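# Sort stickered items into matching colored containers

## Task

Put every item into the container whose color matches the sticker on that item.

## Robot and tools

ROBOTS AND CAMERAS. Four identical i2rt Big YAM arms, arm1, arm2, arm3 and arm4, each with six revolute joints, a two-finger gripper and a wrist camera (arm1_cam_wrist to arm4_cam_wrist). Four fixed room cameras: cam_room_a1, cam_room_a2, cam_room_b1, cam_room_b2. Reach is roughly 1.0 m from the joint1 axis. The arms act independently and never wait for one another.

FRAME. Every pose uses one scene frame: origin on the floor, +z up, lengths in metres, quaternions written w, x, y, z. Each foot (base_link) faces along its own +x. Feet: arm1 (-0.644, +1.377, +0.914) quat (+0.682, +0.007, +0.004, +0.731); arm2 (-0.655, -0.555, +0.928) quat (+0.747, +0.002, +0.000, -0.665); arm3 (+0.651, -1.332, +0.868) quat (+0.663, -0.004, -0.006, -0.748); arm4 (+0.648, +0.477, +0.879) quat (+0.687, +0.001, +0.003, +0.727). The hand point sits between the finger pads, about 1 cm short of the tips; the fingers extend along the hand's +z and separate along its y. With joints 1 and 6 at zero and the hand level, the wrist camera rides on top looking toward the fingertips. Printed hand positions get less accurate at long reach.

JOINTS (absolute radians; tolerance for done in brackets). joint1_rad -2.879..2.879 (±0.045), base yaw, positive is counter-clockwise seen from above, 0 points along the foot's +x. joint2_rad 0..3.141 (±0.14), shoulder, 0 has the upper arm pointing back roughly level, increasing lifts it up then forward. joint3_rad 0..3.019 (±0.09), elbow, 0 is fully folded, increasing opens it. joint4_rad -1.692..1.57 (±0.055), hand pitch, positive tips fingers up. joint5_rad -1.57..1.57 (±0.03), sideways swing, positive toward the arm's right. joint6_rad -2.094..2.094 (±0.035), roll, positive clockwise viewed from behind the hand. gripper_m 0..0.093 (±0.003), the fingertip gap in metres; each finger pushes about 50 to 64 N at most.

move. Keys: arm1, arm2, arm3, arm4, cameras. Each arm key takes an object with any of: joints (a dict of absolute targets keyed by joint name), target (one list of 7 numbers [x, y, z, qw, qx, qy, qz], an absolute hand pose in the scene frame, metres), speed (top path speed in m/s, 0.002..0.5, default 0.25; rotation capped at twice that in rad/s; rejected without target). When target is present, joints may contain only gripper_m. An arm left out receives no new order but may still be driving toward an old one. All motions begin at once; every hand path in one call finishes together, paced by the slowest. A path lasts 0.5 to 10 s and is cut off after 10 s; no action exceeds 15 s. The hand moves in a straight line from its hand_target, but the controller keeps the commanded pose within 100 mm and 20 degrees of the measured one, so hands lag, drift and may overshoot speed near full stretch; expect errors of a centimetre or more. Paths ignore obstacles and other arms. Joint-space moves can swing wide because joints move at differing rates. cameras: list of camera names, or "all"; omitted/null means all, [] means none. An unknown key or camera name makes the call invalid; an out-of-range value gets it refused. A refused call, or a stop during a move/wait, cancels the remaining move, wait and finished_scene calls of that reply.

wait: seconds 0..10, plus cameras as in move; nothing new is commanded. zoom_image: camera plus region [x0, y0, x1, y1] in pixels from the top-left, at most 504 by 504, only for a camera included in the latest images. read_manual: section "licences" gives licence text only. finished_scene: scene is the current scene's number; it is irreversible, and the goal must hold with the robots idle.

RESULTS. Per arm: joint_positions; Joint velocities in the same order (rad/s, gripper m/s; "within noise" when all are negligible); joint torques in N m for the six arm joints (positive toward larger joint values, include gravity, have per-arm offsets and noise; joints 3 and 4 wrap at ±28 so large values flip sign); hand and hand_target (the pose the held joint targets give); joint_status and hand_status for your last accepted action. The move line gives each moved arm "done" or its worst status, e.g. "move: arm1 done; arm2 time_out". off_target: stopped short, may still push. time_out: that arm's joints get new targets near where they stood and keep pushing; on_its_own lists them and "held at" shows the target, not the reading; command the reported position to relax. "joint command not followed" or "pose unreachable": a self/other-arm clearance check withheld targets, shown per joint as not_followed, and the arm may keep trying. "as last shown" marks arms not commanded (status "not commanded", other lines repeated). The pictures line names images in order; frames can trail the state slightly.

GRIPPER. On a rigid part at full force, gripper_m reads up to 0.005 m below the part width (or up to 0.002 m above on some units); closed on nothing it reads 0.000 to 0.003; in free air it overstates the gap by up to 0.003 m. A target just under the touch reading grips lightly; about 0.005 m lower (more for soft, small or round things) it presses at full force and may crush. Release by commanding well above the reading.

AVOID. Knocking anything out of the work area or to the floor. Any firm press or hard hit between robots, including one gripper closing on another's fingers; the clearance check may be too late and ignores fingers, gripper housings and wrist cameras. Drops, releasing moving parts, slams and heavy pushing: arms do not stop on contact. Heat: holding loads, stretching out or straining at unreachable poses warms motors; MOTOR HOT appears at 85 °C, and at 100 °C an OVER-TEMPERATURE FAULT drops that arm for 30 to 60 s or more, after which keys read limit_stop_at_motor_heat and need resending. Loose objects may get nudged occasionally. The simulation keeps running while you think, holding the last command.

Each tool is called after "Request:" by a JSON object that holds its "name" and its "arguments", one argument or row to a line.

## Session

Request:
{"name": "move", "arguments": {

}}

Scene clock: 0.00 s.
Joint torques (N m): no reading
Motor temperatures (°C): arm1=[21 23 27 23 21 21 21] | arm2=[23 24 26 22 22 20 23] | arm3=[24 23 24 23 24 23 23] | arm4=[22 21 24 22 24 21 24]
Heat: arm1: hottest joint3_rad 27 °C; arm2: hottest joint3_rad 26 °C; arm3: hottest joint1_rad 24 °C; arm4: hottest joint3_rad 24 °C.
Joint velocities: within noise
arm1.joint_positions: joint1_rad=-0.168 joint2_rad=+0.560 joint3_rad=+1.361 joint4_rad=-1.410 joint5_rad=+0.240 joint6_rad=+0.692 gripper_m=+0.09396
arm1.joint_status: not commanded
arm1.hand: x=-0.5745 y=+1.5715 z=+1.4388 quat_wxyz=(-0.303, +0.280, -0.837, -0.359) (m; scene frame)
arm1.hand_target: x=-0.5746 y=+1.5689 z=+1.4515 quat_wxyz=(-0.308, +0.276, -0.832, -0.370) (m; scene frame)
arm1.hand_status: not commanded
arm2.joint_positions: joint1_rad=+0.198 joint2_rad=+0.483 joint3_rad=+1.641 joint4_rad=-1.210 joint5_rad=-0.086 joint6_rad=-0.484 gripper_m=+0.09396
arm2.joint_status: not commanded
arm2.hand: x=-0.6069 y=-0.6635 z=+1.6316 quat_wxyz=(-0.468, -0.246, -0.683, +0.505) (m; scene frame)
arm2.hand_target: x=-0.6088 y=-0.6576 z=+1.6378 quat_wxyz=(-0.472, -0.244, -0.677, +0.510) (m; scene frame)
arm2.hand_status: not commanded
arm3.joint_positions: joint1_rad=+0.130 joint2_rad=+0.645 joint3_rad=+1.695 joint4_rad=-1.138 joint5_rad=+0.075 joint6_rad=+0.392 gripper_m=+0.09396
arm3.joint_status: not commanded
arm3.hand: x=+0.6386 y=-1.5165 z=+1.5921 quat_wxyz=(-0.552, -0.621, -0.389, +0.398) (m; scene frame)
arm3.hand_target: x=+0.6385 y=-1.5116 z=+1.6003 quat_wxyz=(-0.558, -0.615, -0.384, +0.402) (m; scene frame)
arm3.hand_status: not commanded
arm4.joint_positions: joint1_rad=+0.147 joint2_rad=+0.437 joint3_rad=+1.709 joint4_rad=-1.566 joint5_rad=+0.245 joint6_rad=+0.670 gripper_m=+0.09396
arm4.joint_status: not commanded
arm4.hand: x=+0.6820 y=+0.5376 z=+1.5262 quat_wxyz=(-0.292, +0.355, -0.719, -0.522) (m; scene frame)
arm4.hand_target: x=+0.6829 y=+0.5336 z=+1.5314 quat_wxyz=(-0.294, +0.352, -0.714, -0.529) (m; scene frame)
arm4.hand_status: not commanded
pictures: arm1_cam_wrist, arm2_cam_wrist, arm3_cam_wrist, arm4_cam_wrist, cam_room_a1, cam_room_a2, cam_room_b1, cam_room_b2
Images, in order (width x height): arm1_cam_wrist 672x504, arm2_cam_wrist 672x504, arm3_cam_wrist 672x504, arm4_cam_wrist 672x504, cam_room_a1 672x504, cam_room_a2 672x504, cam_room_b1 672x504, cam_room_b2 672x504.

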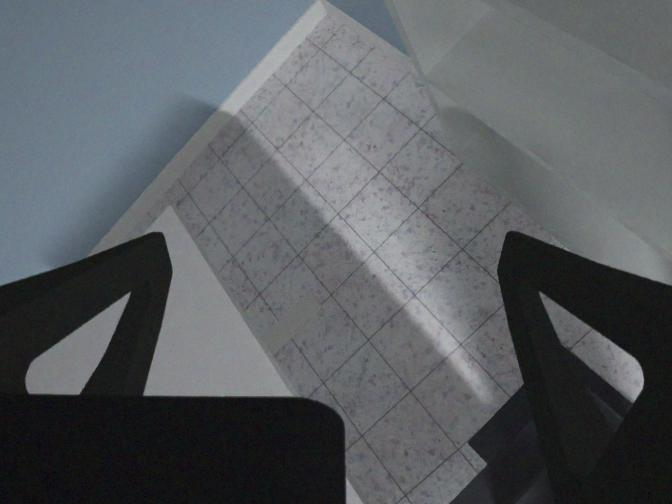

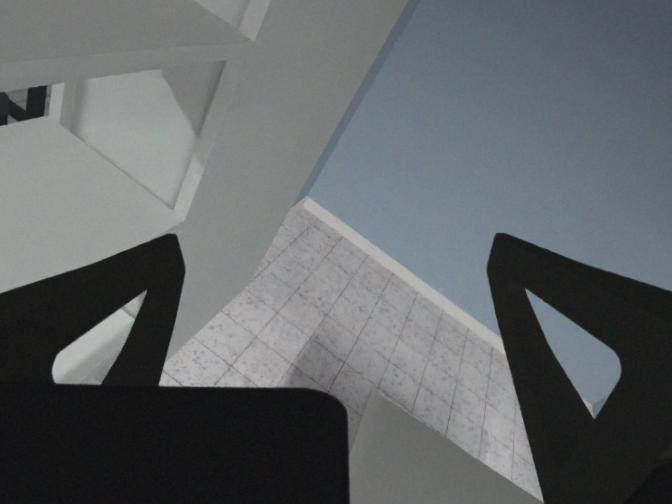

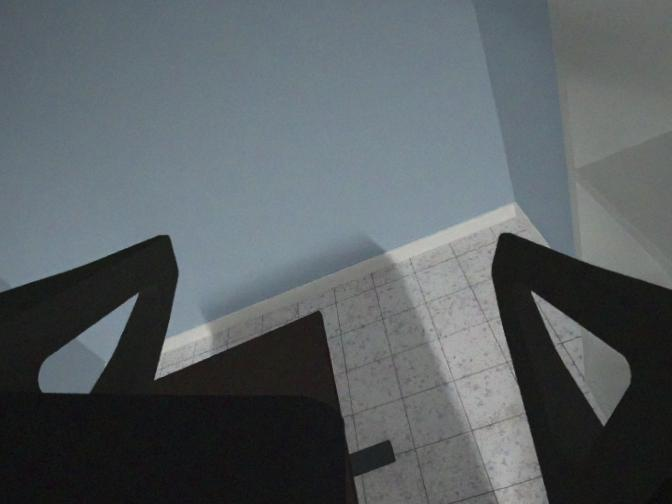

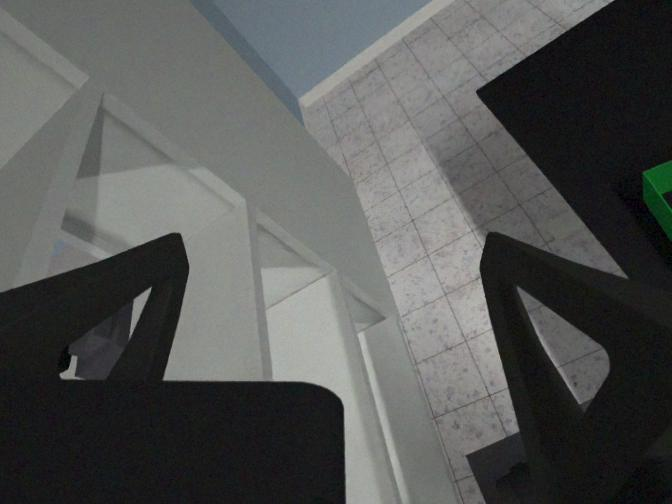

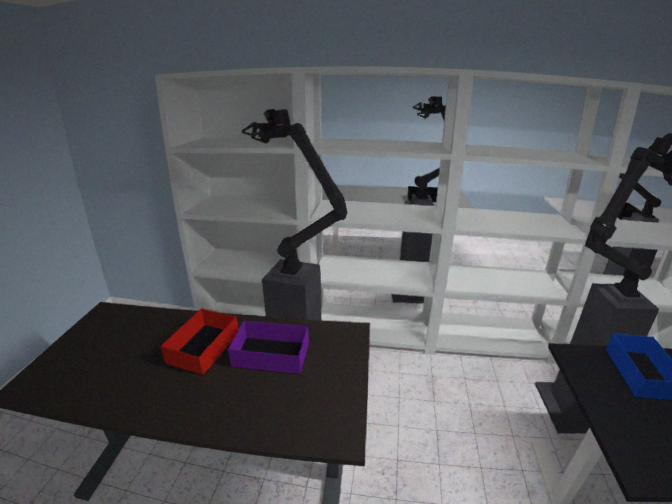

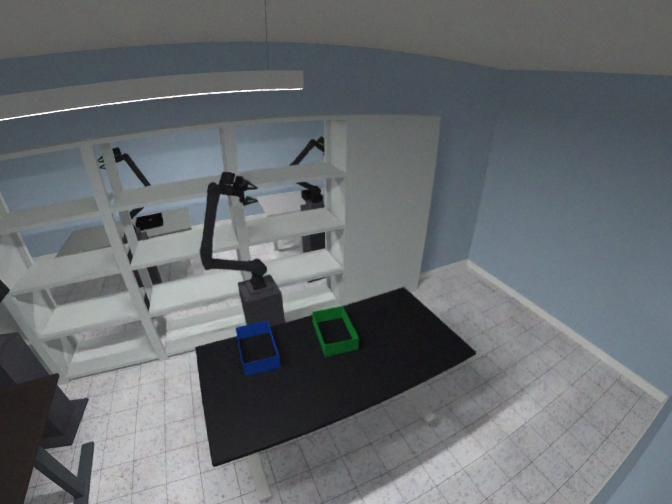

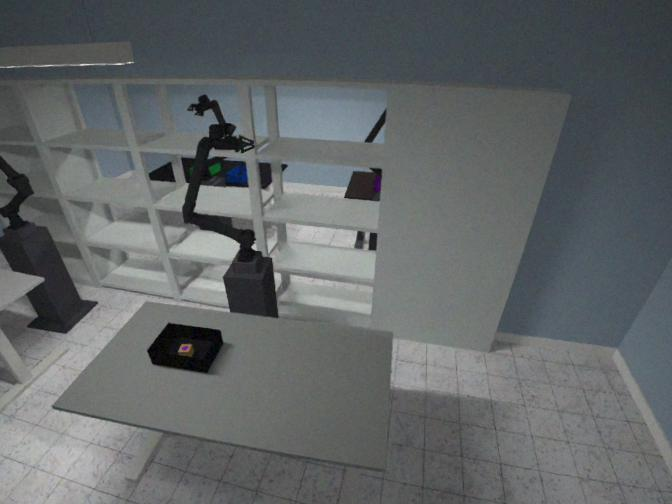

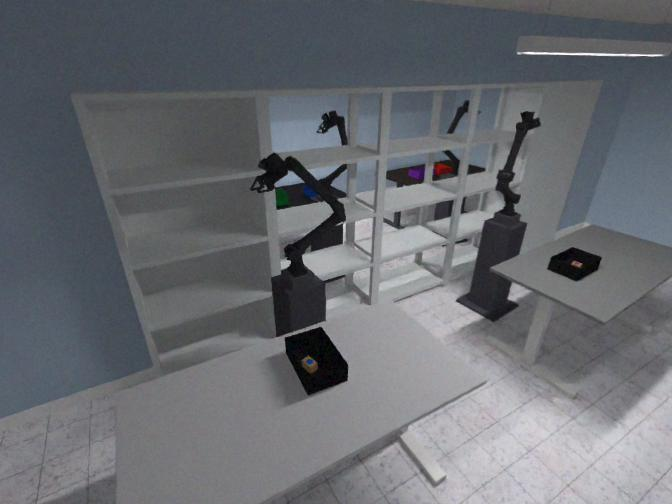

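Request:
{"name": "move", "arguments": {
  "arm1": {"joints":{"joint1_rad":1.5,"joint2_rad":0.955,"joint3_rad":0.797,"joint4_rad":-0.68,"joint5_rad":0,"joint6_rad":0}},
  "arm2": {"joints":{"joint1_rad":-1.85,"joint2_rad":0.955,"joint3_rad":0.797,"joint4_rad":-0.68,"joint5_rad":0,"joint6_rad":0}},
  "arm3": {"joints":{"joint1_rad":1.69,"joint2_rad":0.7,"joint3_rad":1.2,"joint4_rad":-1.25,"joint5_rad":0,"joint6_rad":0}},
  "arm4": {"joints":{"joint1_rad":-1.63,"joint2_rad":0.7,"joint3_rad":1.2,"joint4_rad":-1.25,"joint5_rad":0,"joint6_rad":0}},
  "cameras": ["arm1_cam_wrist","arm2_cam_wrist","arm3_cam_wrist","arm4_cam_wrist"]
}}

Scene clock: 13.10 s.
Joint torques (N m): arm1=[-1.85 -3.6 12.49 2.11 0.07 -0.06] | arm2=[0.67 -7.53 10.33 2.84 -0.06 0.19] | arm3=[2.14 -1.61 9.17 1.28 0.06 -0.11] | arm4=[0.67 -1.2 10.47 1.66 0.02 -0.09]
Motor temperatures (°C): arm1=[21 23 28 23 21 21 21] | arm2=[23 24 26 22 22 20 23] | arm3=[24 23 25 23 24 23 23] | arm4=[22 22 24 22 24 21 24]
Heat: arm1: hottest joint3_rad 28 °C; arm2: hottest joint3_rad 26 °C; arm3: hottest joint3_rad 25 °C; arm4: hottest joint3_rad 24 °C.
move: arm1 done; arm2 done; arm3 done; arm4 done
Joint velocities: within noise
arm1.joint_positions: joint1_rad=+1.498 joint2_rad=+0.963 joint3_rad=+0.787 joint4_rad=-0.697 joint5_rad=-0.002 joint6_rad=+0.008 gripper_m=+0.09399
arm1.joint_status: all done
arm1.hand: x=-1.0355 y=+1.3786 z=+1.1449 quat_wxyz=(+0.000, +0.937, -0.005, -0.349) (m; scene frame)
arm1.hand_target: x=-1.0403 y=+1.3778 z=+1.1562 quat_wxyz=(-0.001, +0.931, +0.000, -0.365) (m; scene frame)
arm1.hand_status: not commanded
arm2.joint_positions: joint1_rad=-1.850 joint2_rad=+0.961 joint3_rad=+0.812 joint4_rad=-0.698 joint5_rad=+0.001 joint6_rad=-0.014 gripper_m=+0.09398
arm2.joint_status: all done
arm2.hand: x=-1.0516 y=-0.4907 z=+1.1667 quat_wxyz=(+0.033, -0.933, +0.069, +0.352) (m; scene frame)
arm2.hand_target: x=-1.0504 y=-0.4909 z=+1.1637 quat_wxyz=(+0.031, -0.931, +0.075, +0.356) (m; scene frame)
arm2.hand_status: not commanded
arm3.joint_positions: joint1_rad=+1.680 joint2_rad=+0.705 joint3_rad=+1.197 joint4_rad=-1.246 joint5_rad=-0.001 joint6_rad=+0.007 gripper_m=+0.09398
arm3.joint_status: all done
arm3.hand: x=+0.9437 y=-1.3293 z=+1.3076 quat_wxyz=(-0.398, -0.006, -0.918, +0.007) (m; scene frame)
arm3.hand_target: x=+0.9415 y=-1.3264 z=+1.3099 quat_wxyz=(-0.400, +0.002, -0.917, +0.007) (m; scene frame)
arm3.hand_status: not commanded
arm4.joint_positions: joint1_rad=-1.627 joint2_rad=+0.699 joint3_rad=+1.171 joint4_rad=-1.262 joint5_rad=+0.001 joint6_rad=+0.014 gripper_m=+0.09398
arm4.joint_status: all done
arm4.hand: x=+0.9388 y=+0.4780 z=+1.3030 quat_wxyz=(-0.378, -0.006, -0.926, +0.000) (m; scene frame)
arm4.hand_target: x=+0.9411 y=+0.4777 z=+1.3196 quat_wxyz=(-0.397, +0.000, -0.918, +0.002) (m; scene frame)
arm4.hand_status: not commanded
pictures: arm1_cam_wrist, arm2_cam_wrist, arm3_cam_wrist, arm4_cam_wrist
Images, in order (width x height): arm1_cam_wrist 672x504, arm2_cam_wrist 672x504, arm3_cam_wrist 672x504, arm4_cam_wrist 672x504.

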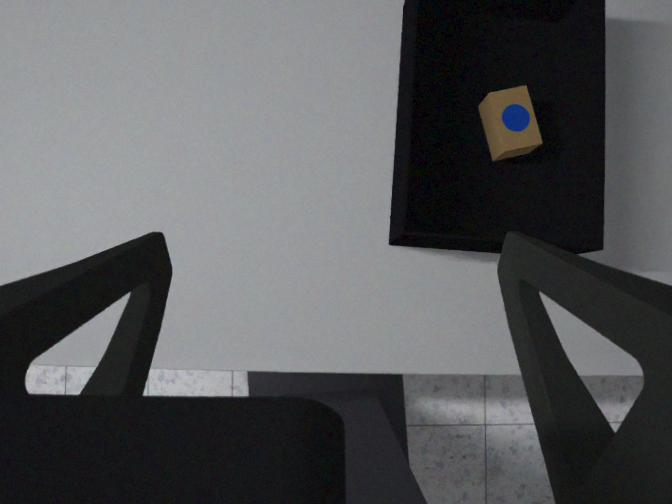

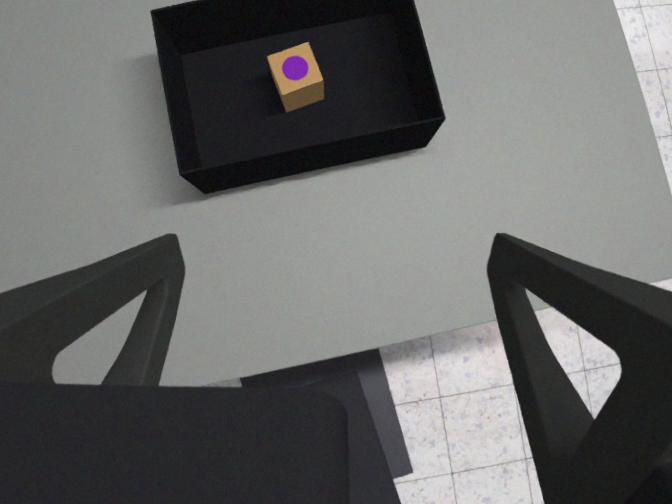

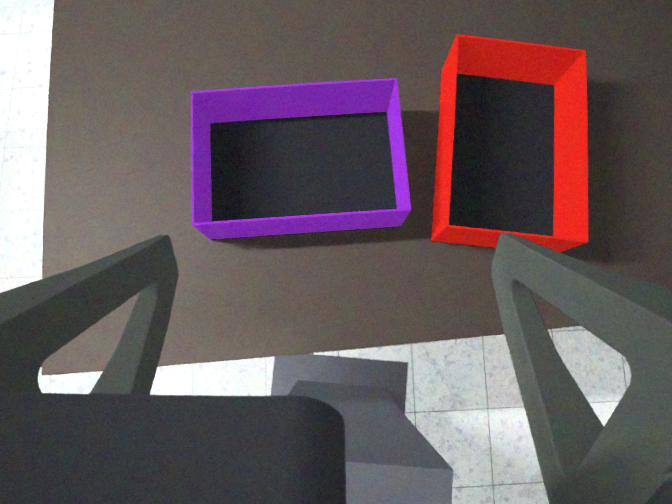

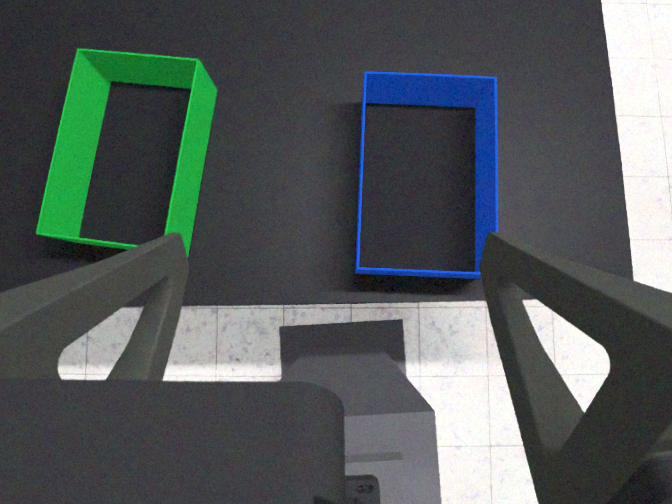

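Request:
{"name": "move", "arguments": {
  "arm1": {"target":[-1.249,1.586,0.94,0,0.991,0.134,0],"speed":0.5},
  "arm2": {"target":[-1.345,-0.496,0.93,0,0.9971,0.0758,0],"speed":0.5},
  "arm3": {"joints":{"joint1_rad":-1.909}},
  "arm4": {"joints":{"joint1_rad":0.965}},
  "cameras": ["arm1_cam_wrist","arm2_cam_wrist"]
}}

Scene clock: 41.37 s.
Joint torques (N m): arm1=[-1.03 -19.43 14.27 -0.21 0 -0.06] | arm2=[1.2 -24.82 14.12 0.09 0.11 -0.08] | arm3=[0.73 -1.85 9.18 1.28 -0.08 -0.11] | arm4=[0.91 -0.97 10.59 1.68 0.17 -0.07]
Motor temperatures (°C): arm1=[21 24 30 23 21 21 21] | arm2=[23 25 28 22 22 20 23] | arm3=[24 23 26 23 24 23 23] | arm4=[22 22 28 22 24 21 24]
Heat: arm1: hottest joint3_rad 30 °C; arm2: hottest joint3_rad 28 °C; arm3: hottest joint3_rad 26 °C; arm4: hottest joint3_rad 28 °C.
move: arm1 off_target; arm2 off_target; arm3 done; arm4 done
Joint velocities: within noise
arm1.joint_positions: joint1_rad=+1.172 joint2_rad=+2.177 joint3_rad=+1.720 joint4_rad=-1.186 joint5_rad=+0.002 joint6_rad=-0.591 gripper_m=+0.09399
arm1.joint_status: not commanded
arm1.hand: x=-1.2284 y=+1.5783 z=+0.9128 quat_wxyz=(+0.013, +0.991, +0.130, +0.026) (m; scene frame)
arm1.hand_target: x=-1.2476 y=+1.5855 z=+0.9404 quat_wxyz=(+0.000, +0.991, +0.134, +0.000) (m; scene frame)
arm1.hand_status: off_target (0.035 m and 3.3 deg from the pose sent, 0.361 m and 43.8 deg at the start)
arm2.joint_positions: joint1_rad=-1.780 joint2_rad=+2.299 joint3_rad=+1.950 joint4_rad=-1.248 joint5_rad=-0.007 joint6_rad=-0.222 gripper_m=+0.09398
arm2.joint_status: not commanded
arm2.hand: x=-1.3292 y=-0.4939 z=+0.9186 quat_wxyz=(-0.004, -0.998, -0.065, -0.014) (m; scene frame)
arm2.hand_target: x=-1.3443 y=-0.4961 z=+0.9303 quat_wxyz=(+0.000, -0.997, -0.076, +0.001) (m; scene frame)
arm2.hand_status: off_target (0.020 m and 2.0 deg from the pose sent, 0.377 m and 44.7 deg at the start)
arm3.joint_positions: joint1_rad=-1.899 joint2_rad=+0.705 joint3_rad=+1.197 joint4_rad=-1.246 joint5_rad=+0.002 joint6_rad=+0.005 gripper_m=+0.09403
arm3.joint_status: all done
arm3.hand: x=+0.3865 y=-1.1975 z=+1.3052 quat_wxyz=(+0.082, -0.895, +0.210, +0.385) (m; scene frame)
arm3.hand_target: x=+0.3897 y=-1.1962 z=+1.3074 quat_wxyz=(+0.085, -0.894, +0.211, +0.387) (m; scene frame)
arm3.hand_status: not commanded
arm4.joint_positions: joint1_rad=+0.963 joint2_rad=+0.699 joint3_rad=+1.171 joint4_rad=-1.262 joint5_rad=-0.002 joint6_rad=+0.012 gripper_m=+0.09402
arm4.joint_status: all done
arm4.hand: x=+0.4038 y=+0.6302 z=+1.3051 quat_wxyz=(-0.098, +0.888, -0.258, -0.369) (m; scene frame)
arm4.hand_target: x=+0.4019 y=+0.6312 z=+1.3216 quat_wxyz=(-0.106, +0.882, -0.250, -0.386) (m; scene frame)
arm4.hand_status: not commanded
pictures: arm1_cam_wrist, arm2_cam_wrist
Images, in order (width x height): arm1_cam_wrist 672x504, arm2_cam_wrist 672x504.

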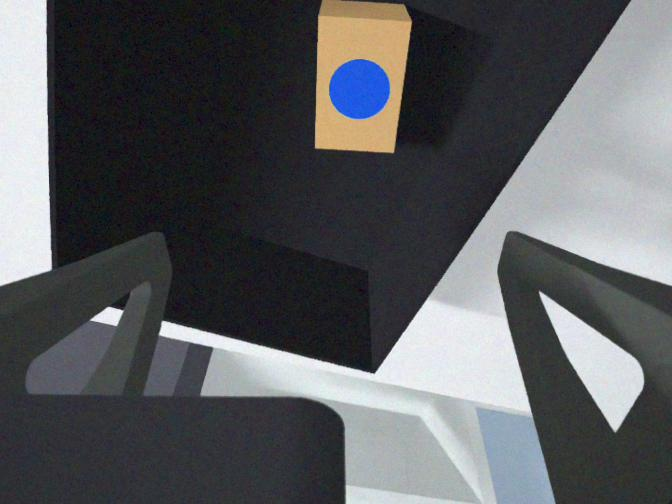

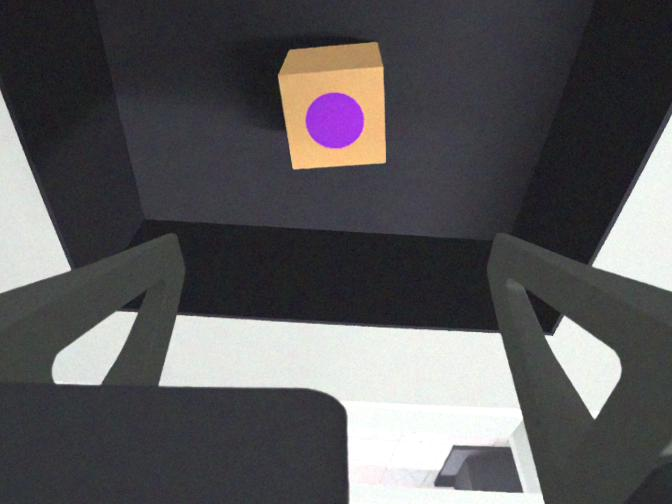

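Request:
{"name": "move", "arguments": {
  "arm1": {"target":[-1.241,1.600,0.778,0,0.991,0.134,0],"speed":0.3},
  "arm2": {"target":[-1.3185,-0.4927,0.76,0,0.995,0.1002,0],"speed":0.3},
  "cameras": ["arm1_cam_wrist","arm2_cam_wrist"]
}}

Scene clock: 61.60 s.
Joint torques (N m): arm1=[-2.55 -20.72 8.91 0.95 0.06 -0.06] | arm2=[0.67 -25.29 9.02 1.17 0.11 -0.09] | arm3=[0.56 -1.9 9.21 1.25 -0.1 -0.1] | arm4=[1.14 -1.14 10.58 1.62 0.13 -0.07]
Motor temperatures (°C): arm1=[21 26 33 23 21 21 21] | arm2=[23 27 31 22 22 20 23] | arm3=[24 23 27 23 24 23 23] | arm4=[22 21 30 22 24 21 24]
Heat: arm1: hottest joint3_rad 33 °C; arm2: hottest joint3_rad 31 °C; arm3: hottest joint3_rad 27 °C; arm4: hottest joint3_rad 30 °C.
move: arm1 off_target; arm2 done
Joint velocities: within noise
arm1.joint_positions: joint1_rad=+1.158 joint2_rad=+2.397 joint3_rad=+1.685 joint4_rad=-0.914 joint5_rad=+0.002 joint6_rad=-0.616 gripper_m=+0.09398
arm1.joint_status: not commanded
arm1.hand: x=-1.2313 y=+1.5883 z=+0.7656 quat_wxyz=(+0.010, +0.991, +0.136, +0.017) (m; scene frame)
arm1.hand_target: x=-1.2407 y=+1.5998 z=+0.7782 quat_wxyz=(+0.000, +0.991, +0.134, +0.000) (m; scene frame)
arm1.hand_status: off_target (0.020 m and 2.3 deg from the pose sent, 0.137 m and 3.3 deg at the start)
arm2.joint_positions: joint1_rad=-1.780 joint2_rad=+2.475 joint3_rad=+1.821 joint4_rad=-0.932 joint5_rad=-0.007 joint6_rad=-0.279 gripper_m=+0.09398
arm2.joint_status: not commanded
arm2.hand: x=-1.3127 y=-0.4949 z=+0.7600 quat_wxyz=(-0.003, -0.996, -0.093, -0.008) (m; scene frame)
arm2.hand_target: x=-1.3185 y=-0.4927 z=+0.7602 quat_wxyz=(+0.000, -0.995, -0.100, +0.000) (m; scene frame)
arm2.hand_status: done (0.006 m and 1.3 deg from the pose sent, 0.159 m and 4.3 deg at the start)
arm3, arm4: as last shown
pictures: arm1_cam_wrist, arm2_cam_wrist
Images, in order (width x height): arm1_cam_wrist 672x504, arm2_cam_wrist 672x504.

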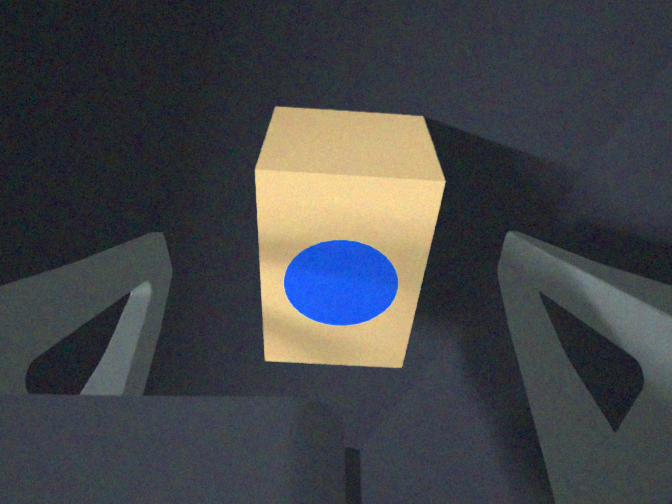

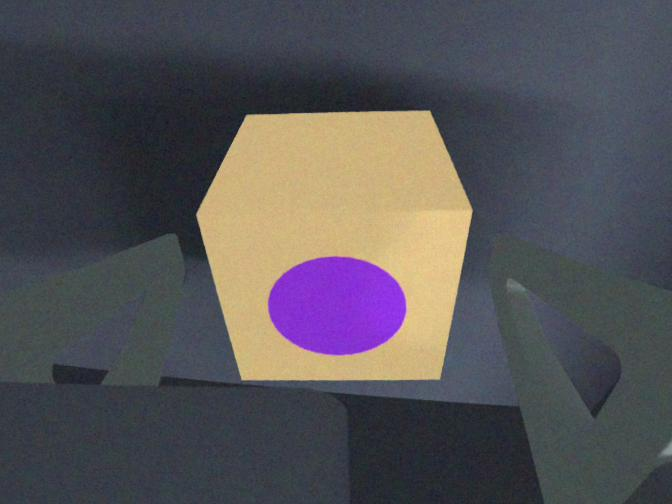

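Request:
{"name": "move", "arguments": {
  "arm1": {"joints":{"gripper_m":0.034}},
  "arm2": {"joints":{"gripper_m":0.043}},
  "cameras": ["arm1_cam_wrist","arm2_cam_wrist"]
}}

Request:
{"name": "move", "arguments": {
  "arm1": {"target":[-1.10,1.55,1.10,0,0.991,0.134,0],"speed":0.4},
  "arm2": {"target":[-1.15,-0.52,1.10,0,0.995,0.1002,0],"speed":0.4},
  "cameras": ["arm1_cam_wrist","arm2_cam_wrist"]
}}

Scene clock: 67.00 s.
Joint torques (N m): arm1=[-2.73 -20.72 8.92 0.75 0.03 -0.12] | arm2=[0.56 -25.47 8.99 1.13 0.07 -0.07] | arm3=[0.67 -1.96 9.18 1.29 -0.09 -0.1] | arm4=[1.08 -1.32 10.4 1.51 0.2 -0.05]
Motor temperatures (°C): arm1=[21 26 33 23 21 21 21] | arm2=[23 27 31 22 22 20 23] | arm3=[24 23 27 23 24 23 23] | arm4=[22 21 31 22 24 21 24]
Heat: arm1: hottest joint3_rad 33 °C; arm2: hottest joint3_rad 31 °C; arm3: hottest joint3_rad 27 °C; arm4: hottest joint3_rad 31 °C.
move: arm1 off_target; arm2 off_target
Joint velocities: within noise
arm1.joint_positions: joint1_rad=+1.157 joint2_rad=+2.397 joint3_rad=+1.685 joint4_rad=-0.913 joint5_rad=+0.002 joint6_rad=-0.617 gripper_m=+0.04141
arm1.joint_status: gripper_m off_target (ended at +0.04145, target +0.03400)
arm1.hand: x=-1.2315 y=+1.5888 z=+0.7656 quat_wxyz=(+0.009, +0.991, +0.136, +0.017) (m; scene frame)
arm1.hand_target: x=-1.2406 y=+1.6001 z=+0.7782 quat_wxyz=(+0.000, +0.991, +0.134, +0.000) (m; scene frame)
arm1.hand_status: not commanded
arm2.joint_positions: joint1_rad=-1.780 joint2_rad=+2.475 joint3_rad=+1.821 joint4_rad=-0.931 joint5_rad=-0.006 joint6_rad=-0.280 gripper_m=+0.05308
arm2.joint_status: gripper_m off_target (ended at +0.05310, target +0.04300)
arm2.hand: x=-1.3128 y=-0.4947 z=+0.7600 quat_wxyz=(-0.003, -0.996, -0.094, -0.008) (m; scene frame)
arm2.hand_target: x=-1.3185 y=-0.4927 z=+0.7602 quat_wxyz=(+0.000, -0.995, -0.100, +0.000) (m; scene frame)
arm2.hand_status: not commanded
arm3, arm4: as last shown
pictures: arm1_cam_wrist, arm2_cam_wrist
Images, in order (width x height): arm1_cam_wrist 672x504, arm2_cam_wrist 672x504.

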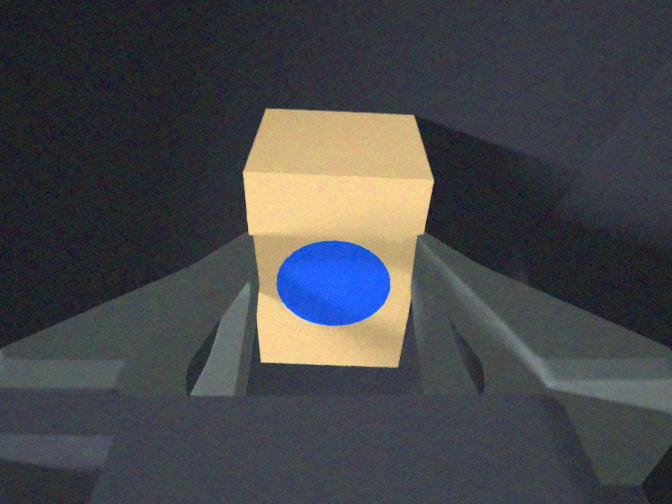

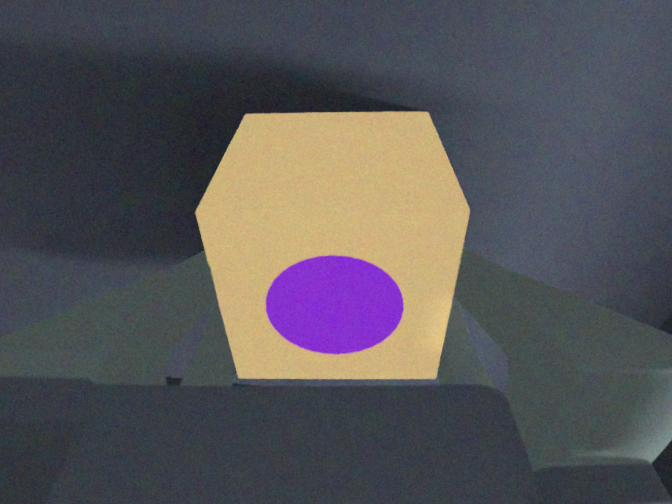

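Scene clock: 68.67 s.
Joint torques (N m): arm1=[-2.37 -11.05 11.62 -0.02 -0.01 -0.08] | arm2=[1.61 -15.68 9.66 0.24 0.06 0.13] | arm3=[0.5 -1.96 9.18 1.24 -0.09 -0.11] | arm4=[1.03 -1.32 10.47 1.62 0.14 -0.07]
Motor temperatures (°C): arm1=[21 26 33 23 21 21 21] | arm2=[23 27 31 22 22 20 23] | arm3=[24 23 27 23 24 23 23] | arm4=[22 21 31 22 24 21 24]
Heat: arm1: hottest joint3_rad 33 °C; arm2: hottest joint3_rad 31 °C; arm3: hottest joint3_rad 27 °C; arm4: hottest joint3_rad 31 °C.
move: arm1 done; arm2 off_target
Joint velocities: within noise
arm1.joint_positions: joint1_rad=+1.155 joint2_rad=+1.647 joint3_rad=+1.433 joint4_rad=-1.369 joint5_rad=+0.002 joint6_rad=-0.619 gripper_m=+0.04143
arm1.joint_status: not commanded
arm1.hand: x=-1.0999 y=+1.5439 z=+1.0974 quat_wxyz=(+0.000, +0.991, +0.135, -0.001) (m; scene frame)
arm1.hand_target: x=-1.1000 y=+1.5499 z=+1.1001 quat_wxyz=(+0.000, +0.991, +0.134, +0.000) (m; scene frame)
arm1.hand_status: done (0.007 m and 0.2 deg from the pose sent, 0.361 m and 2.2 deg at the start)
arm2.joint_positions: joint1_rad=-1.770 joint2_rad=+1.643 joint3_rad=+1.446 joint4_rad=-1.337 joint5_rad=-0.006 joint6_rad=-0.280 gripper_m=+0.05308
arm2.joint_status: not commanded
arm2.hand: x=-1.1545 y=-0.5153 z=+1.1102 quat_wxyz=(+0.002, -0.995, -0.099, +0.018) (m; scene frame)
arm2.hand_target: x=-1.1498 y=-0.5199 z=+1.1002 quat_wxyz=(+0.000, -0.995, -0.100, +0.000) (m; scene frame)
arm2.hand_status: off_target (0.012 m and 2.0 deg from the pose sent, 0.378 m and 1.2 deg at the start)
arm3, arm4: as last shown
pictures: arm1_cam_wrist, arm2_cam_wrist
Images, in order (width x height): arm1_cam_wrist 672x504, arm2_cam_wrist 672x504.

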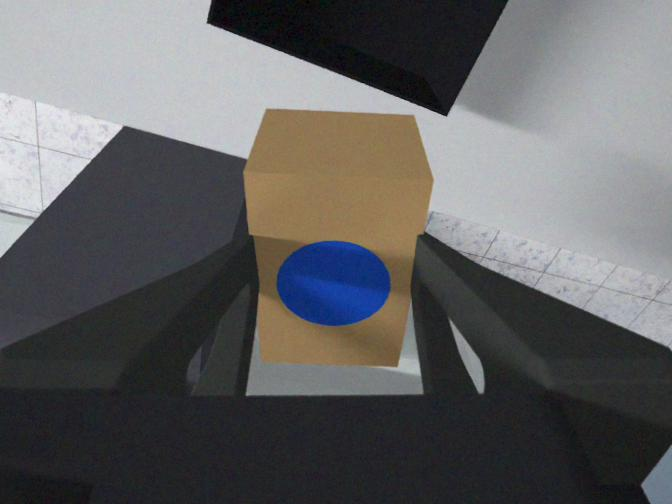

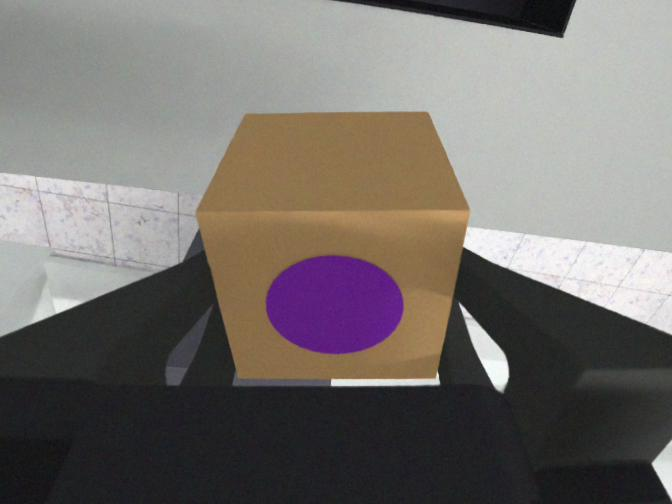

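Request:
{"name": "move", "arguments": {
  "arm1": {"joints":{"joint1_rad":-2.277,"joint2_rad":1.138,"joint3_rad":0.951,"joint4_rad":-1.384,"joint5_rad":0,"joint6_rad":0}},
  "arm2": {"joints":{"joint1_rad":0.838,"joint2_rad":1.138,"joint3_rad":0.951,"joint4_rad":-1.384,"joint5_rad":0,"joint6_rad":0}},
  "cameras": ["arm1_cam_wrist","arm2_cam_wrist"]
}}

Request:
{"name": "move", "arguments": {
  "arm1": {"target":[-0.025,0.919,1.12,0,-0.313,-0.950,0],"speed":0.4},
  "arm2": {"target":[-0.025,-1.0,1.12,0,-0.3032,-0.9529,0],"speed":0.4},
  "cameras": ["arm1_cam_wrist","arm2_cam_wrist"]
}}

Scene clock: 88.17 s.
Joint torques (N m): arm1=[-1.67 -5.13 9.95 0.05 -0.03 0.11] | arm2=[0.85 -8.35 9.16 0.27 0.07 0.22] | arm3=[0.56 -1.9 9.2 1.28 -0.09 -0.1] | arm4=[0.62 -1.14 10.59 1.59 0.19 -0.09]
Motor temperatures (°C): arm1=[21 26 33 23 21 21 22] | arm2=[23 27 31 22 22 20 24] | arm3=[24 23 27 23 24 23 23] | arm4=[22 21 32 22 24 21 24]
Heat: arm1: hottest joint3_rad 33 °C; arm2: hottest joint3_rad 31 °C; arm3: hottest joint3_rad 27 °C; arm4: hottest joint3_rad 32 °C.
move: arm1 done; arm2 done
Joint velocities: within noise
arm1.joint_positions: joint1_rad=-2.275 joint2_rad=+1.144 joint3_rad=+0.954 joint4_rad=-1.374 joint5_rad=+0.002 joint6_rad=-0.007 gripper_m=+0.04143
arm1.joint_status: all done
arm1.hand: x=-0.3972 y=+1.1962 z=+1.0951 quat_wxyz=(+0.005, -0.309, -0.951, +0.003) (m; scene frame)
arm1.hand_target: x=-0.4002 y=+1.1979 z=+1.0957 quat_wxyz=(+0.008, -0.313, -0.950, +0.001) (m; scene frame)
arm1.hand_status: not commanded
arm2.joint_positions: joint1_rad=+0.838 joint2_rad=+1.139 joint3_rad=+0.966 joint4_rad=-1.372 joint5_rad=-0.002 joint6_rad=-0.014 gripper_m=+0.05300
arm2.joint_status: all done
arm2.hand: x=-0.4043 y=-0.7338 z=+1.1195 quat_wxyz=(-0.013, -0.296, -0.955, +0.001) (m; scene frame)
arm2.hand_target: x=-0.4108 y=-0.7295 z=+1.1140 quat_wxyz=(+0.000, -0.303, -0.953, -0.002) (m; scene frame)
arm2.hand_status: not commanded
arm3, arm4: as last shown
pictures: arm1_cam_wrist, arm2_cam_wrist
Images, in order (width x height): arm1_cam_wrist 672x504, arm2_cam_wrist 672x504.

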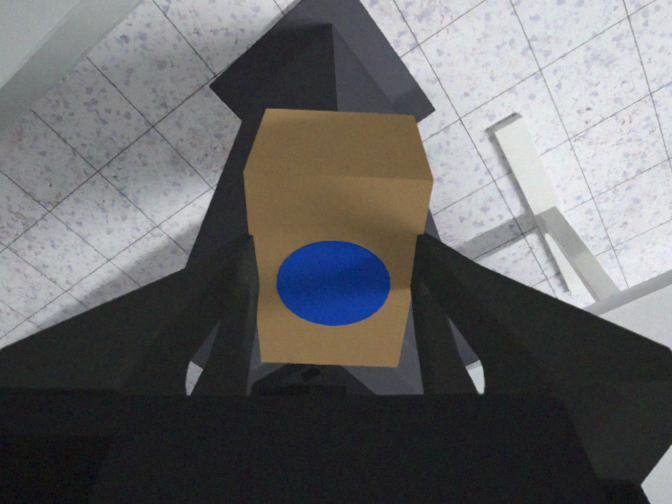

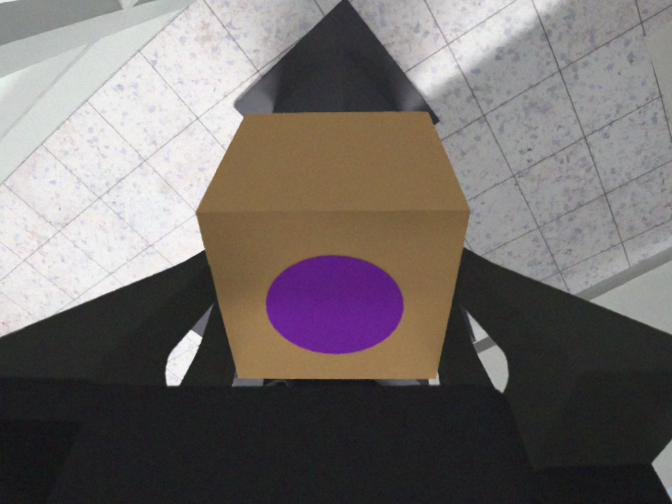

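Scene clock: 90.33 s.
Joint torques (N m): arm1=[-2.08 -22.53 16.27 0.47 -0.07 0.09] | arm2=[1.32 -26.34 15.65 0.54 0.14 0.21] | arm3=[0.56 -1.9 9.21 1.32 -0.09 -0.1] | arm4=[1.03 -0.91 10.45 1.61 0.15 -0.05]
Motor temperatures (°C): arm1=[21 26 33 23 21 21 22] | arm2=[23 27 31 22 22 20 24] | arm3=[24 23 27 23 24 23 23] | arm4=[22 21 32 22 24 21 24]
Heat: arm1: hottest joint3_rad 33 °C; arm2: hottest joint3_rad 31 °C; arm3: hottest joint3_rad 27 °C; arm4: hottest joint3_rad 32 °C.
move: arm1 off_target; arm2 off_target
Joint velocities: within noise
arm1.joint_positions: joint1_rad=-2.275 joint2_rad=+2.425 joint3_rad=+2.703 joint4_rad=-1.685 joint5_rad=-0.005 joint6_rad=-0.007 gripper_m=+0.04143
arm1.joint_status: not commanded
arm1.hand: x=-0.0293 y=+0.9265 z=+1.0934 quat_wxyz=(-0.071, -0.308, -0.949, +0.024) (m; scene frame)
arm1.hand_target: x=-0.0269 y=+0.9202 z=+1.1195 quat_wxyz=(-0.096, -0.311, -0.945, +0.032) (m; scene frame)
arm1.hand_status: off_target (0.028 m and 8.6 deg from the pose sent, 0.465 m and 0.8 deg at the start; a joint's target at an end of its range on 30 of 65 steps)
arm2.joint_positions: joint1_rad=+0.838 joint2_rad=+2.437 joint3_rad=+2.700 joint4_rad=-1.670 joint5_rad=+0.001 joint6_rad=-0.012 gripper_m=+0.05300
arm2.joint_status: not commanded
arm2.hand: x=-0.0329 y=-0.9974 z=+1.1088 quat_wxyz=(-0.078, -0.297, -0.952, +0.024) (m; scene frame)
arm2.hand_target: x=-0.0263 y=-0.9991 z=+1.1195 quat_wxyz=(-0.092, -0.301, -0.949, +0.030) (m; scene frame)
arm2.hand_status: off_target (0.014 m and 9.4 deg from the pose sent, 0.463 m and 1.7 deg at the start; a joint's target at an end of its range on 29 of 65 steps)
arm3, arm4: as last shown
pictures: arm1_cam_wrist, arm2_cam_wrist
Images, in order (width x height): arm1_cam_wrist 672x504, arm2_cam_wrist 672x504.

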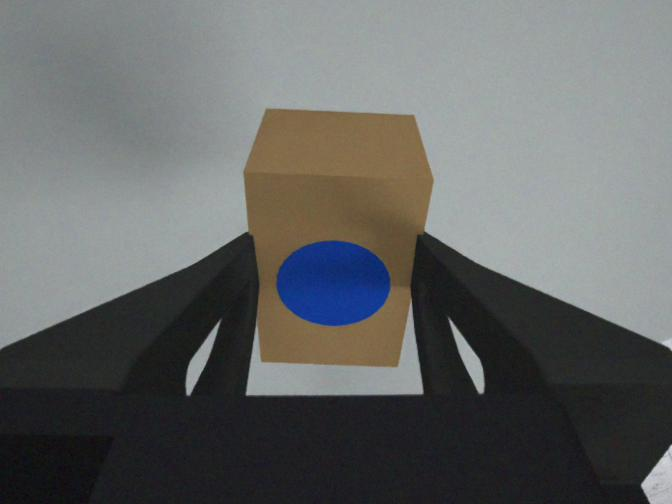

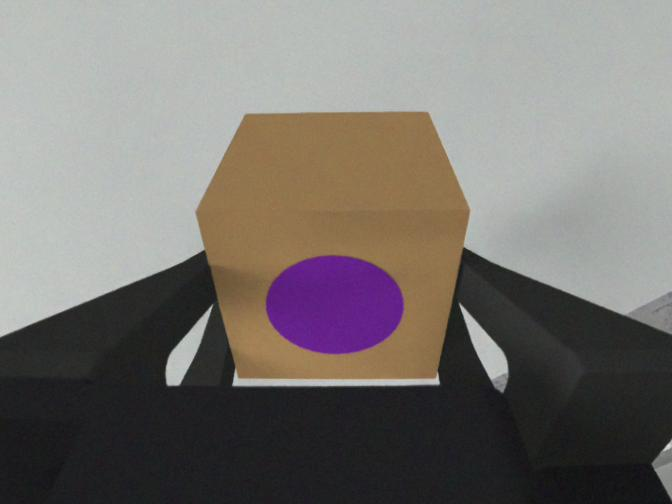

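Request:
{"name": "move", "arguments": {
  "arm1": {"target":[-0.025,0.919,1.02,0,-0.313,-0.950,0],"speed":0.14},
  "arm2": {"target":[-0.025,-1.0,1.015,0,-0.3032,-0.9529,0],"speed":0.14},
  "cameras": ["arm1_cam_wrist","arm2_cam_wrist"]
}}

Request:
{"name": "move", "arguments": {
  "arm1": {"target":[-0.025,0.919,1.045,0,-0.313,-0.950,0],"speed":0.1,"joints":{"gripper_m":0.065}},
  "arm2": {"target":[-0.025,-1.0,1.04,0,-0.3032,-0.9529,0],"speed":0.1,"joints":{"gripper_m":0.075}},
  "cameras": ["arm1_cam_wrist","arm2_cam_wrist"]
}}

Request:
{"name": "move", "arguments": {
  "arm1": {"target":[-0.025,0.919,1.13,0,-0.313,-0.950,0],"speed":0.2,"joints":{"gripper_m":0.093}},
  "arm2": {"target":[-0.025,-1.0,1.13,0,-0.3032,-0.9529,0],"speed":0.2,"joints":{"gripper_m":0.093}},
  "cameras": ["arm1_cam_wrist","arm2_cam_wrist"]
}}

Scene clock: 100.33 s.
Joint torques (N m): arm1=[-2.61 -19.6 14.15 0.24 0.05 0.08] | arm2=[1.03 -24.7 14.43 0.38 0.03 0.21] | arm3=[0.62 -1.9 9.17 1.29 -0.08 -0.11] | arm4=[1.03 -0.91 10.48 1.54 0.16 -0.09]
Motor temperatures (°C): arm1=[21 26 35 23 21 21 22] | arm2=[23 27 34 22 22 20 24] | arm3=[24 23 28 23 24 23 23] | arm4=[22 21 33 22 24 21 24]
Heat: arm1: hottest joint3_rad 35 °C; arm2: hottest joint3_rad 34 °C; arm3: hottest joint3_rad 28 °C; arm4: hottest joint3_rad 33 °C.
move: arm1 off_target; arm2 off_target
Joint velocities: within noise
arm1.joint_positions: joint1_rad=-2.275 joint2_rad=+2.508 joint3_rad=+2.711 joint4_rad=-1.687 joint5_rad=-0.007 joint6_rad=-0.006 gripper_m=+0.04145
arm1.joint_status: not commanded
arm1.hand: x=-0.0275 y=+0.9251 z=+1.0354 quat_wxyz=(-0.034, -0.309, -0.950, +0.011) (m; scene frame)
arm1.hand_target: x=-0.0262 y=+0.9197 z=+1.0197 quat_wxyz=(-0.030, -0.313, -0.949, +0.010) (m; scene frame)
arm1.hand_status: off_target (0.017 m and 4.2 deg from the pose sent, 0.074 m and 8.6 deg at the start; a joint's target at an end of its range on 36 of 39 steps)
arm2.joint_positions: joint1_rad=+0.838 joint2_rad=+2.546 joint3_rad=+2.708 joint4_rad=-1.672 joint5_rad=+0.003 joint6_rad=-0.012 gripper_m=+0.05300
arm2.joint_status: not commanded
arm2.hand: x=-0.0313 y=-0.9986 z=+1.0306 quat_wxyz=(-0.029, -0.297, -0.954, +0.009) (m; scene frame)
arm2.hand_target: x=-0.0262 y=-0.9991 z=+1.0148 quat_wxyz=(-0.024, -0.303, -0.953, +0.008) (m; scene frame)
arm2.hand_status: off_target (0.017 m and 3.5 deg from the pose sent, 0.094 m and 9.4 deg at the start; a joint's target at an end of its range on 35 of 39 steps)
arm3, arm4: as last shown
pictures: arm1_cam_wrist, arm2_cam_wrist
Images, in order (width x height): arm1_cam_wrist 672x504, arm2_cam_wrist 672x504.

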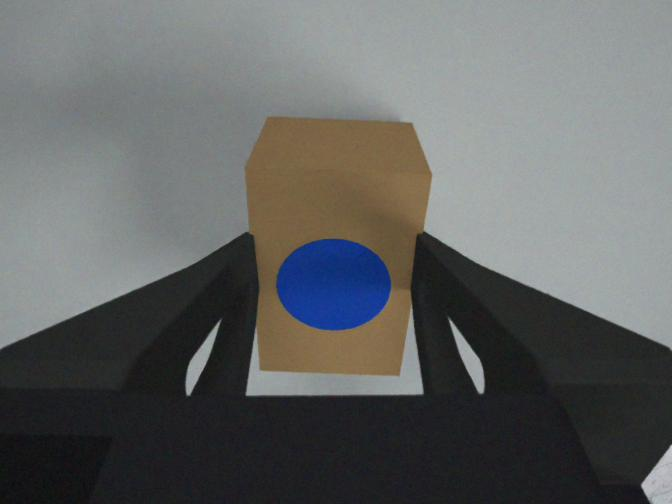

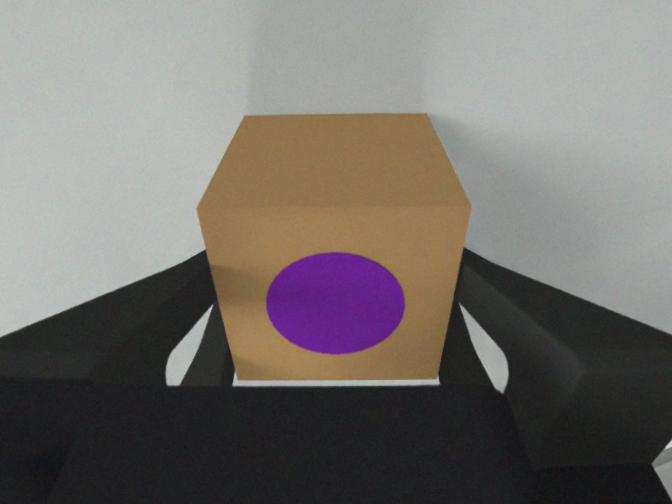

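Scene clock: 101.30 s.
Joint torques (N m): arm1=[-2.26 -22.83 13.85 0.09 0.04 0.06] | arm2=[1.14 -27.87 14.05 0.39 0.04 0.21] | arm3=[0.62 -1.96 9.17 1.31 -0.08 -0.1] | arm4=[1.08 -1.32 10.45 1.52 0.17 -0.08]
Motor temperatures (°C): arm1=[21 26 34 23 21 21 22] | arm2=[23 27 34 22 22 20 24] | arm3=[24 23 28 23 24 23 23] | arm4=[22 21 33 22 24 21 24]
Heat: arm1: hottest joint3_rad 34 °C; arm2: hottest joint3_rad 34 °C; arm3: hottest joint3_rad 28 °C; arm4: hottest joint3_rad 33 °C.
move: arm1 off_target; arm2 off_target
Joint velocities: within noise
arm1.joint_positions: joint1_rad=-2.275 joint2_rad=+2.518 joint3_rad=+2.711 joint4_rad=-1.687 joint5_rad=-0.007 joint6_rad=-0.006 gripper_m=+0.06496
arm1.joint_status: all done
arm1.hand: x=-0.0276 y=+0.9251 z=+1.0275 quat_wxyz=(-0.029, -0.309, -0.951, +0.010) (m; scene frame)
arm1.hand_target: x=-0.0261 y=+0.9197 z=+1.0446 quat_wxyz=(-0.045, -0.313, -0.949, +0.015) (m; scene frame)
arm1.hand_status: off_target (0.019 m and 3.6 deg from the pose sent, 0.012 m and 4.2 deg at the start; a joint's target at an end of its range on 28 of 29 steps)
arm2.joint_positions: joint1_rad=+0.838 joint2_rad=+2.546 joint3_rad=+2.708 joint4_rad=-1.672 joint5_rad=+0.003 joint6_rad=-0.011 gripper_m=+0.07493
arm2.joint_status: all done
arm2.hand: x=-0.0314 y=-0.9985 z=+1.0303 quat_wxyz=(-0.028, -0.298, -0.954, +0.009) (m; scene frame)
arm2.hand_target: x=-0.0260 y=-0.9993 z=+1.0395 quat_wxyz=(-0.039, -0.303, -0.952, +0.013) (m; scene frame)
arm2.hand_status: off_target (0.012 m and 3.5 deg from the pose sent, 0.011 m and 3.5 deg at the start; a joint's target at an end of its range on 28 of 29 steps)
arm3, arm4: as last shown
pictures: arm1_cam_wrist, arm2_cam_wrist
Images, in order (width x height): arm1_cam_wrist 672x504, arm2_cam_wrist 672x504.

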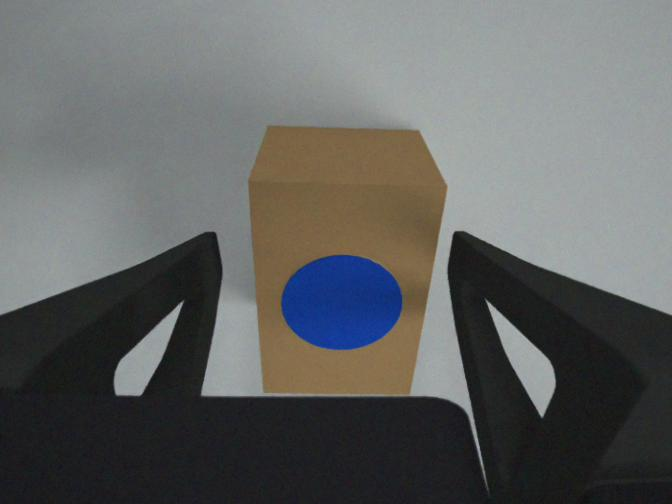

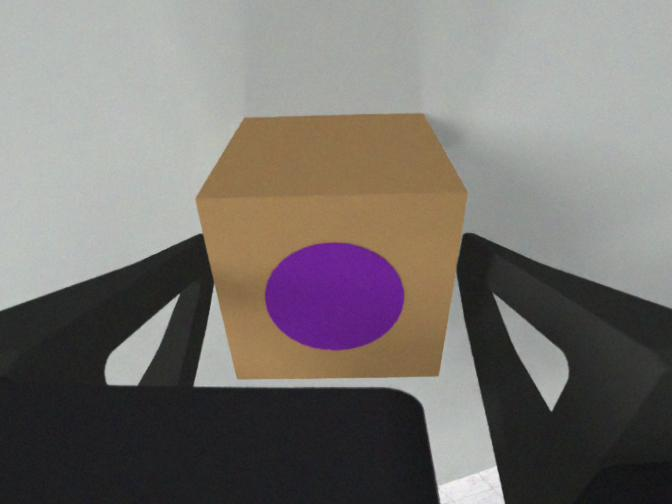

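Scene clock: 102.40 s.
Joint torques (N m): arm1=[-2.67 -23.06 14.87 0.54 0.02 0.08] | arm2=[1.2 -26.64 14.05 0.66 0.08 0.21] | arm3=[0.5 -1.96 9.14 1.28 -0.08 -0.1] | arm4=[0.73 -1.26 10.43 1.63 0.15 -0.07]
Motor temperatures (°C): arm1=[21 26 34 23 21 21 22] | arm2=[23 27 34 22 22 20 24] | arm3=[24 23 28 23 24 23 23] | arm4=[22 21 33 22 24 21 24]
Heat: arm1: hottest joint3_rad 34 °C; arm2: hottest joint3_rad 34 °C; arm3: hottest joint3_rad 28 °C; arm4: hottest joint3_rad 33 °C.
move: arm1 off_target; arm2 off_target
Joint velocities: within noise
arm1.joint_positions: joint1_rad=-2.275 joint2_rad=+2.421 joint3_rad=+2.728 joint4_rad=-1.687 joint5_rad=-0.007 joint6_rad=-0.006 gripper_m=+0.09294
arm1.joint_status: all done
arm1.hand: x=-0.0270 y=+0.9254 z=+1.1066 quat_wxyz=(-0.084, -0.308, -0.947, +0.028) (m; scene frame)
arm1.hand_target: x=-0.0265 y=+0.9199 z=+1.1293 quat_wxyz=(-0.105, -0.311, -0.944, +0.035) (m; scene frame)
arm1.hand_status: off_target (0.024 m and 10.1 deg from the pose sent, 0.103 m and 3.6 deg at the start; a joint's target at an end of its range on 33 of 33 steps)
arm2.joint_positions: joint1_rad=+0.838 joint2_rad=+2.433 joint3_rad=+2.727 joint4_rad=-1.672 joint5_rad=+0.003 joint6_rad=-0.011 gripper_m=+0.09290
arm2.joint_status: all done
arm2.hand: x=-0.0307 y=-0.9994 z=+1.1228 quat_wxyz=(-0.092, -0.297, -0.950, +0.029) (m; scene frame)
arm2.hand_target: x=-0.0260 y=-0.9993 z=+1.1296 quat_wxyz=(-0.100, -0.301, -0.948, +0.032) (m; scene frame)
arm2.hand_status: off_target (0.009 m and 11.1 deg from the pose sent, 0.100 m and 3.5 deg at the start; a joint's target at an end of its range on 32 of 33 steps)
arm3.joint_positions: joint1_rad=-1.899 joint2_rad=+0.705 joint3_rad=+1.197 joint4_rad=-1.246 joint5_rad=+0.002 joint6_rad=+0.005 gripper_m=+0.09403
arm3.joint_status: not commanded
arm3.hand: x=+0.3865 y=-1.1975 z=+1.3052 quat_wxyz=(+0.082, -0.895, +0.210, +0.385) (m; scene frame)
arm3.hand_target: x=+0.3897 y=-1.1962 z=+1.3074 quat_wxyz=(+0.085, -0.894, +0.211, +0.387) (m; scene frame)
arm3.hand_status: not commanded
arm4.joint_positions: joint1_rad=+0.963 joint2_rad=+0.699 joint3_rad=+1.171 joint4_rad=-1.262 joint5_rad=-0.002 joint6_rad=+0.012 gripper_m=+0.09402
arm4.joint_status: not commanded
arm4.hand: x=+0.4038 y=+0.6302 z=+1.3051 quat_wxyz=(-0.098, +0.888, -0.258, -0.369) (m; scene frame)
arm4.hand_target: x=+0.4019 y=+0.6312 z=+1.3216 quat_wxyz=(-0.106, +0.882, -0.250, -0.386) (m; scene frame)
arm4.hand_status: not commanded
pictures: arm1_cam_wrist, arm2_cam_wrist
Images, in order (width x height): arm1_cam_wrist 672x504, arm2_cam_wrist 672x504.

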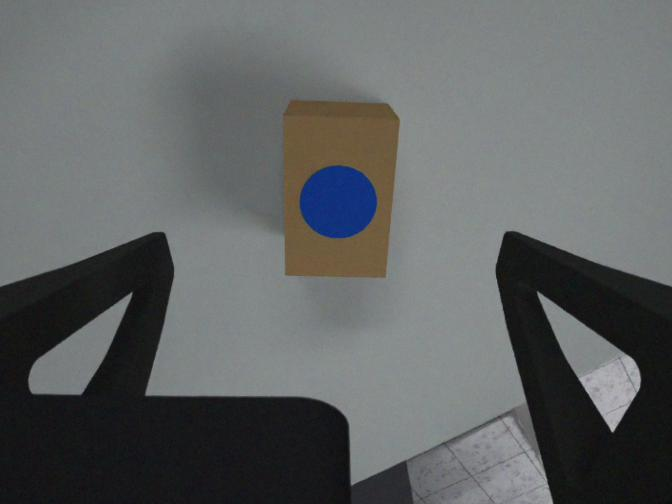

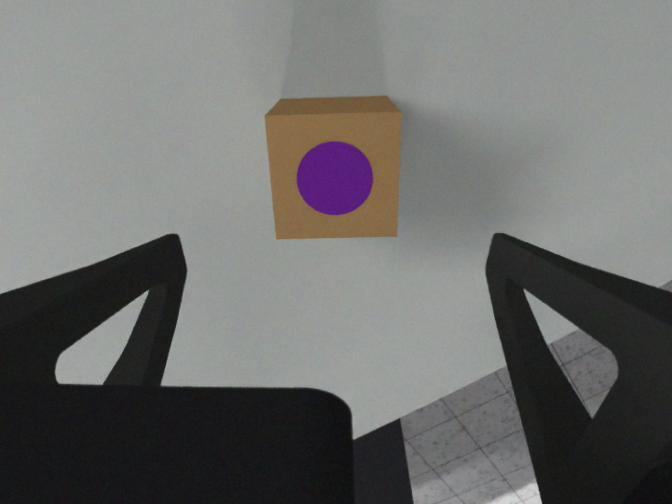

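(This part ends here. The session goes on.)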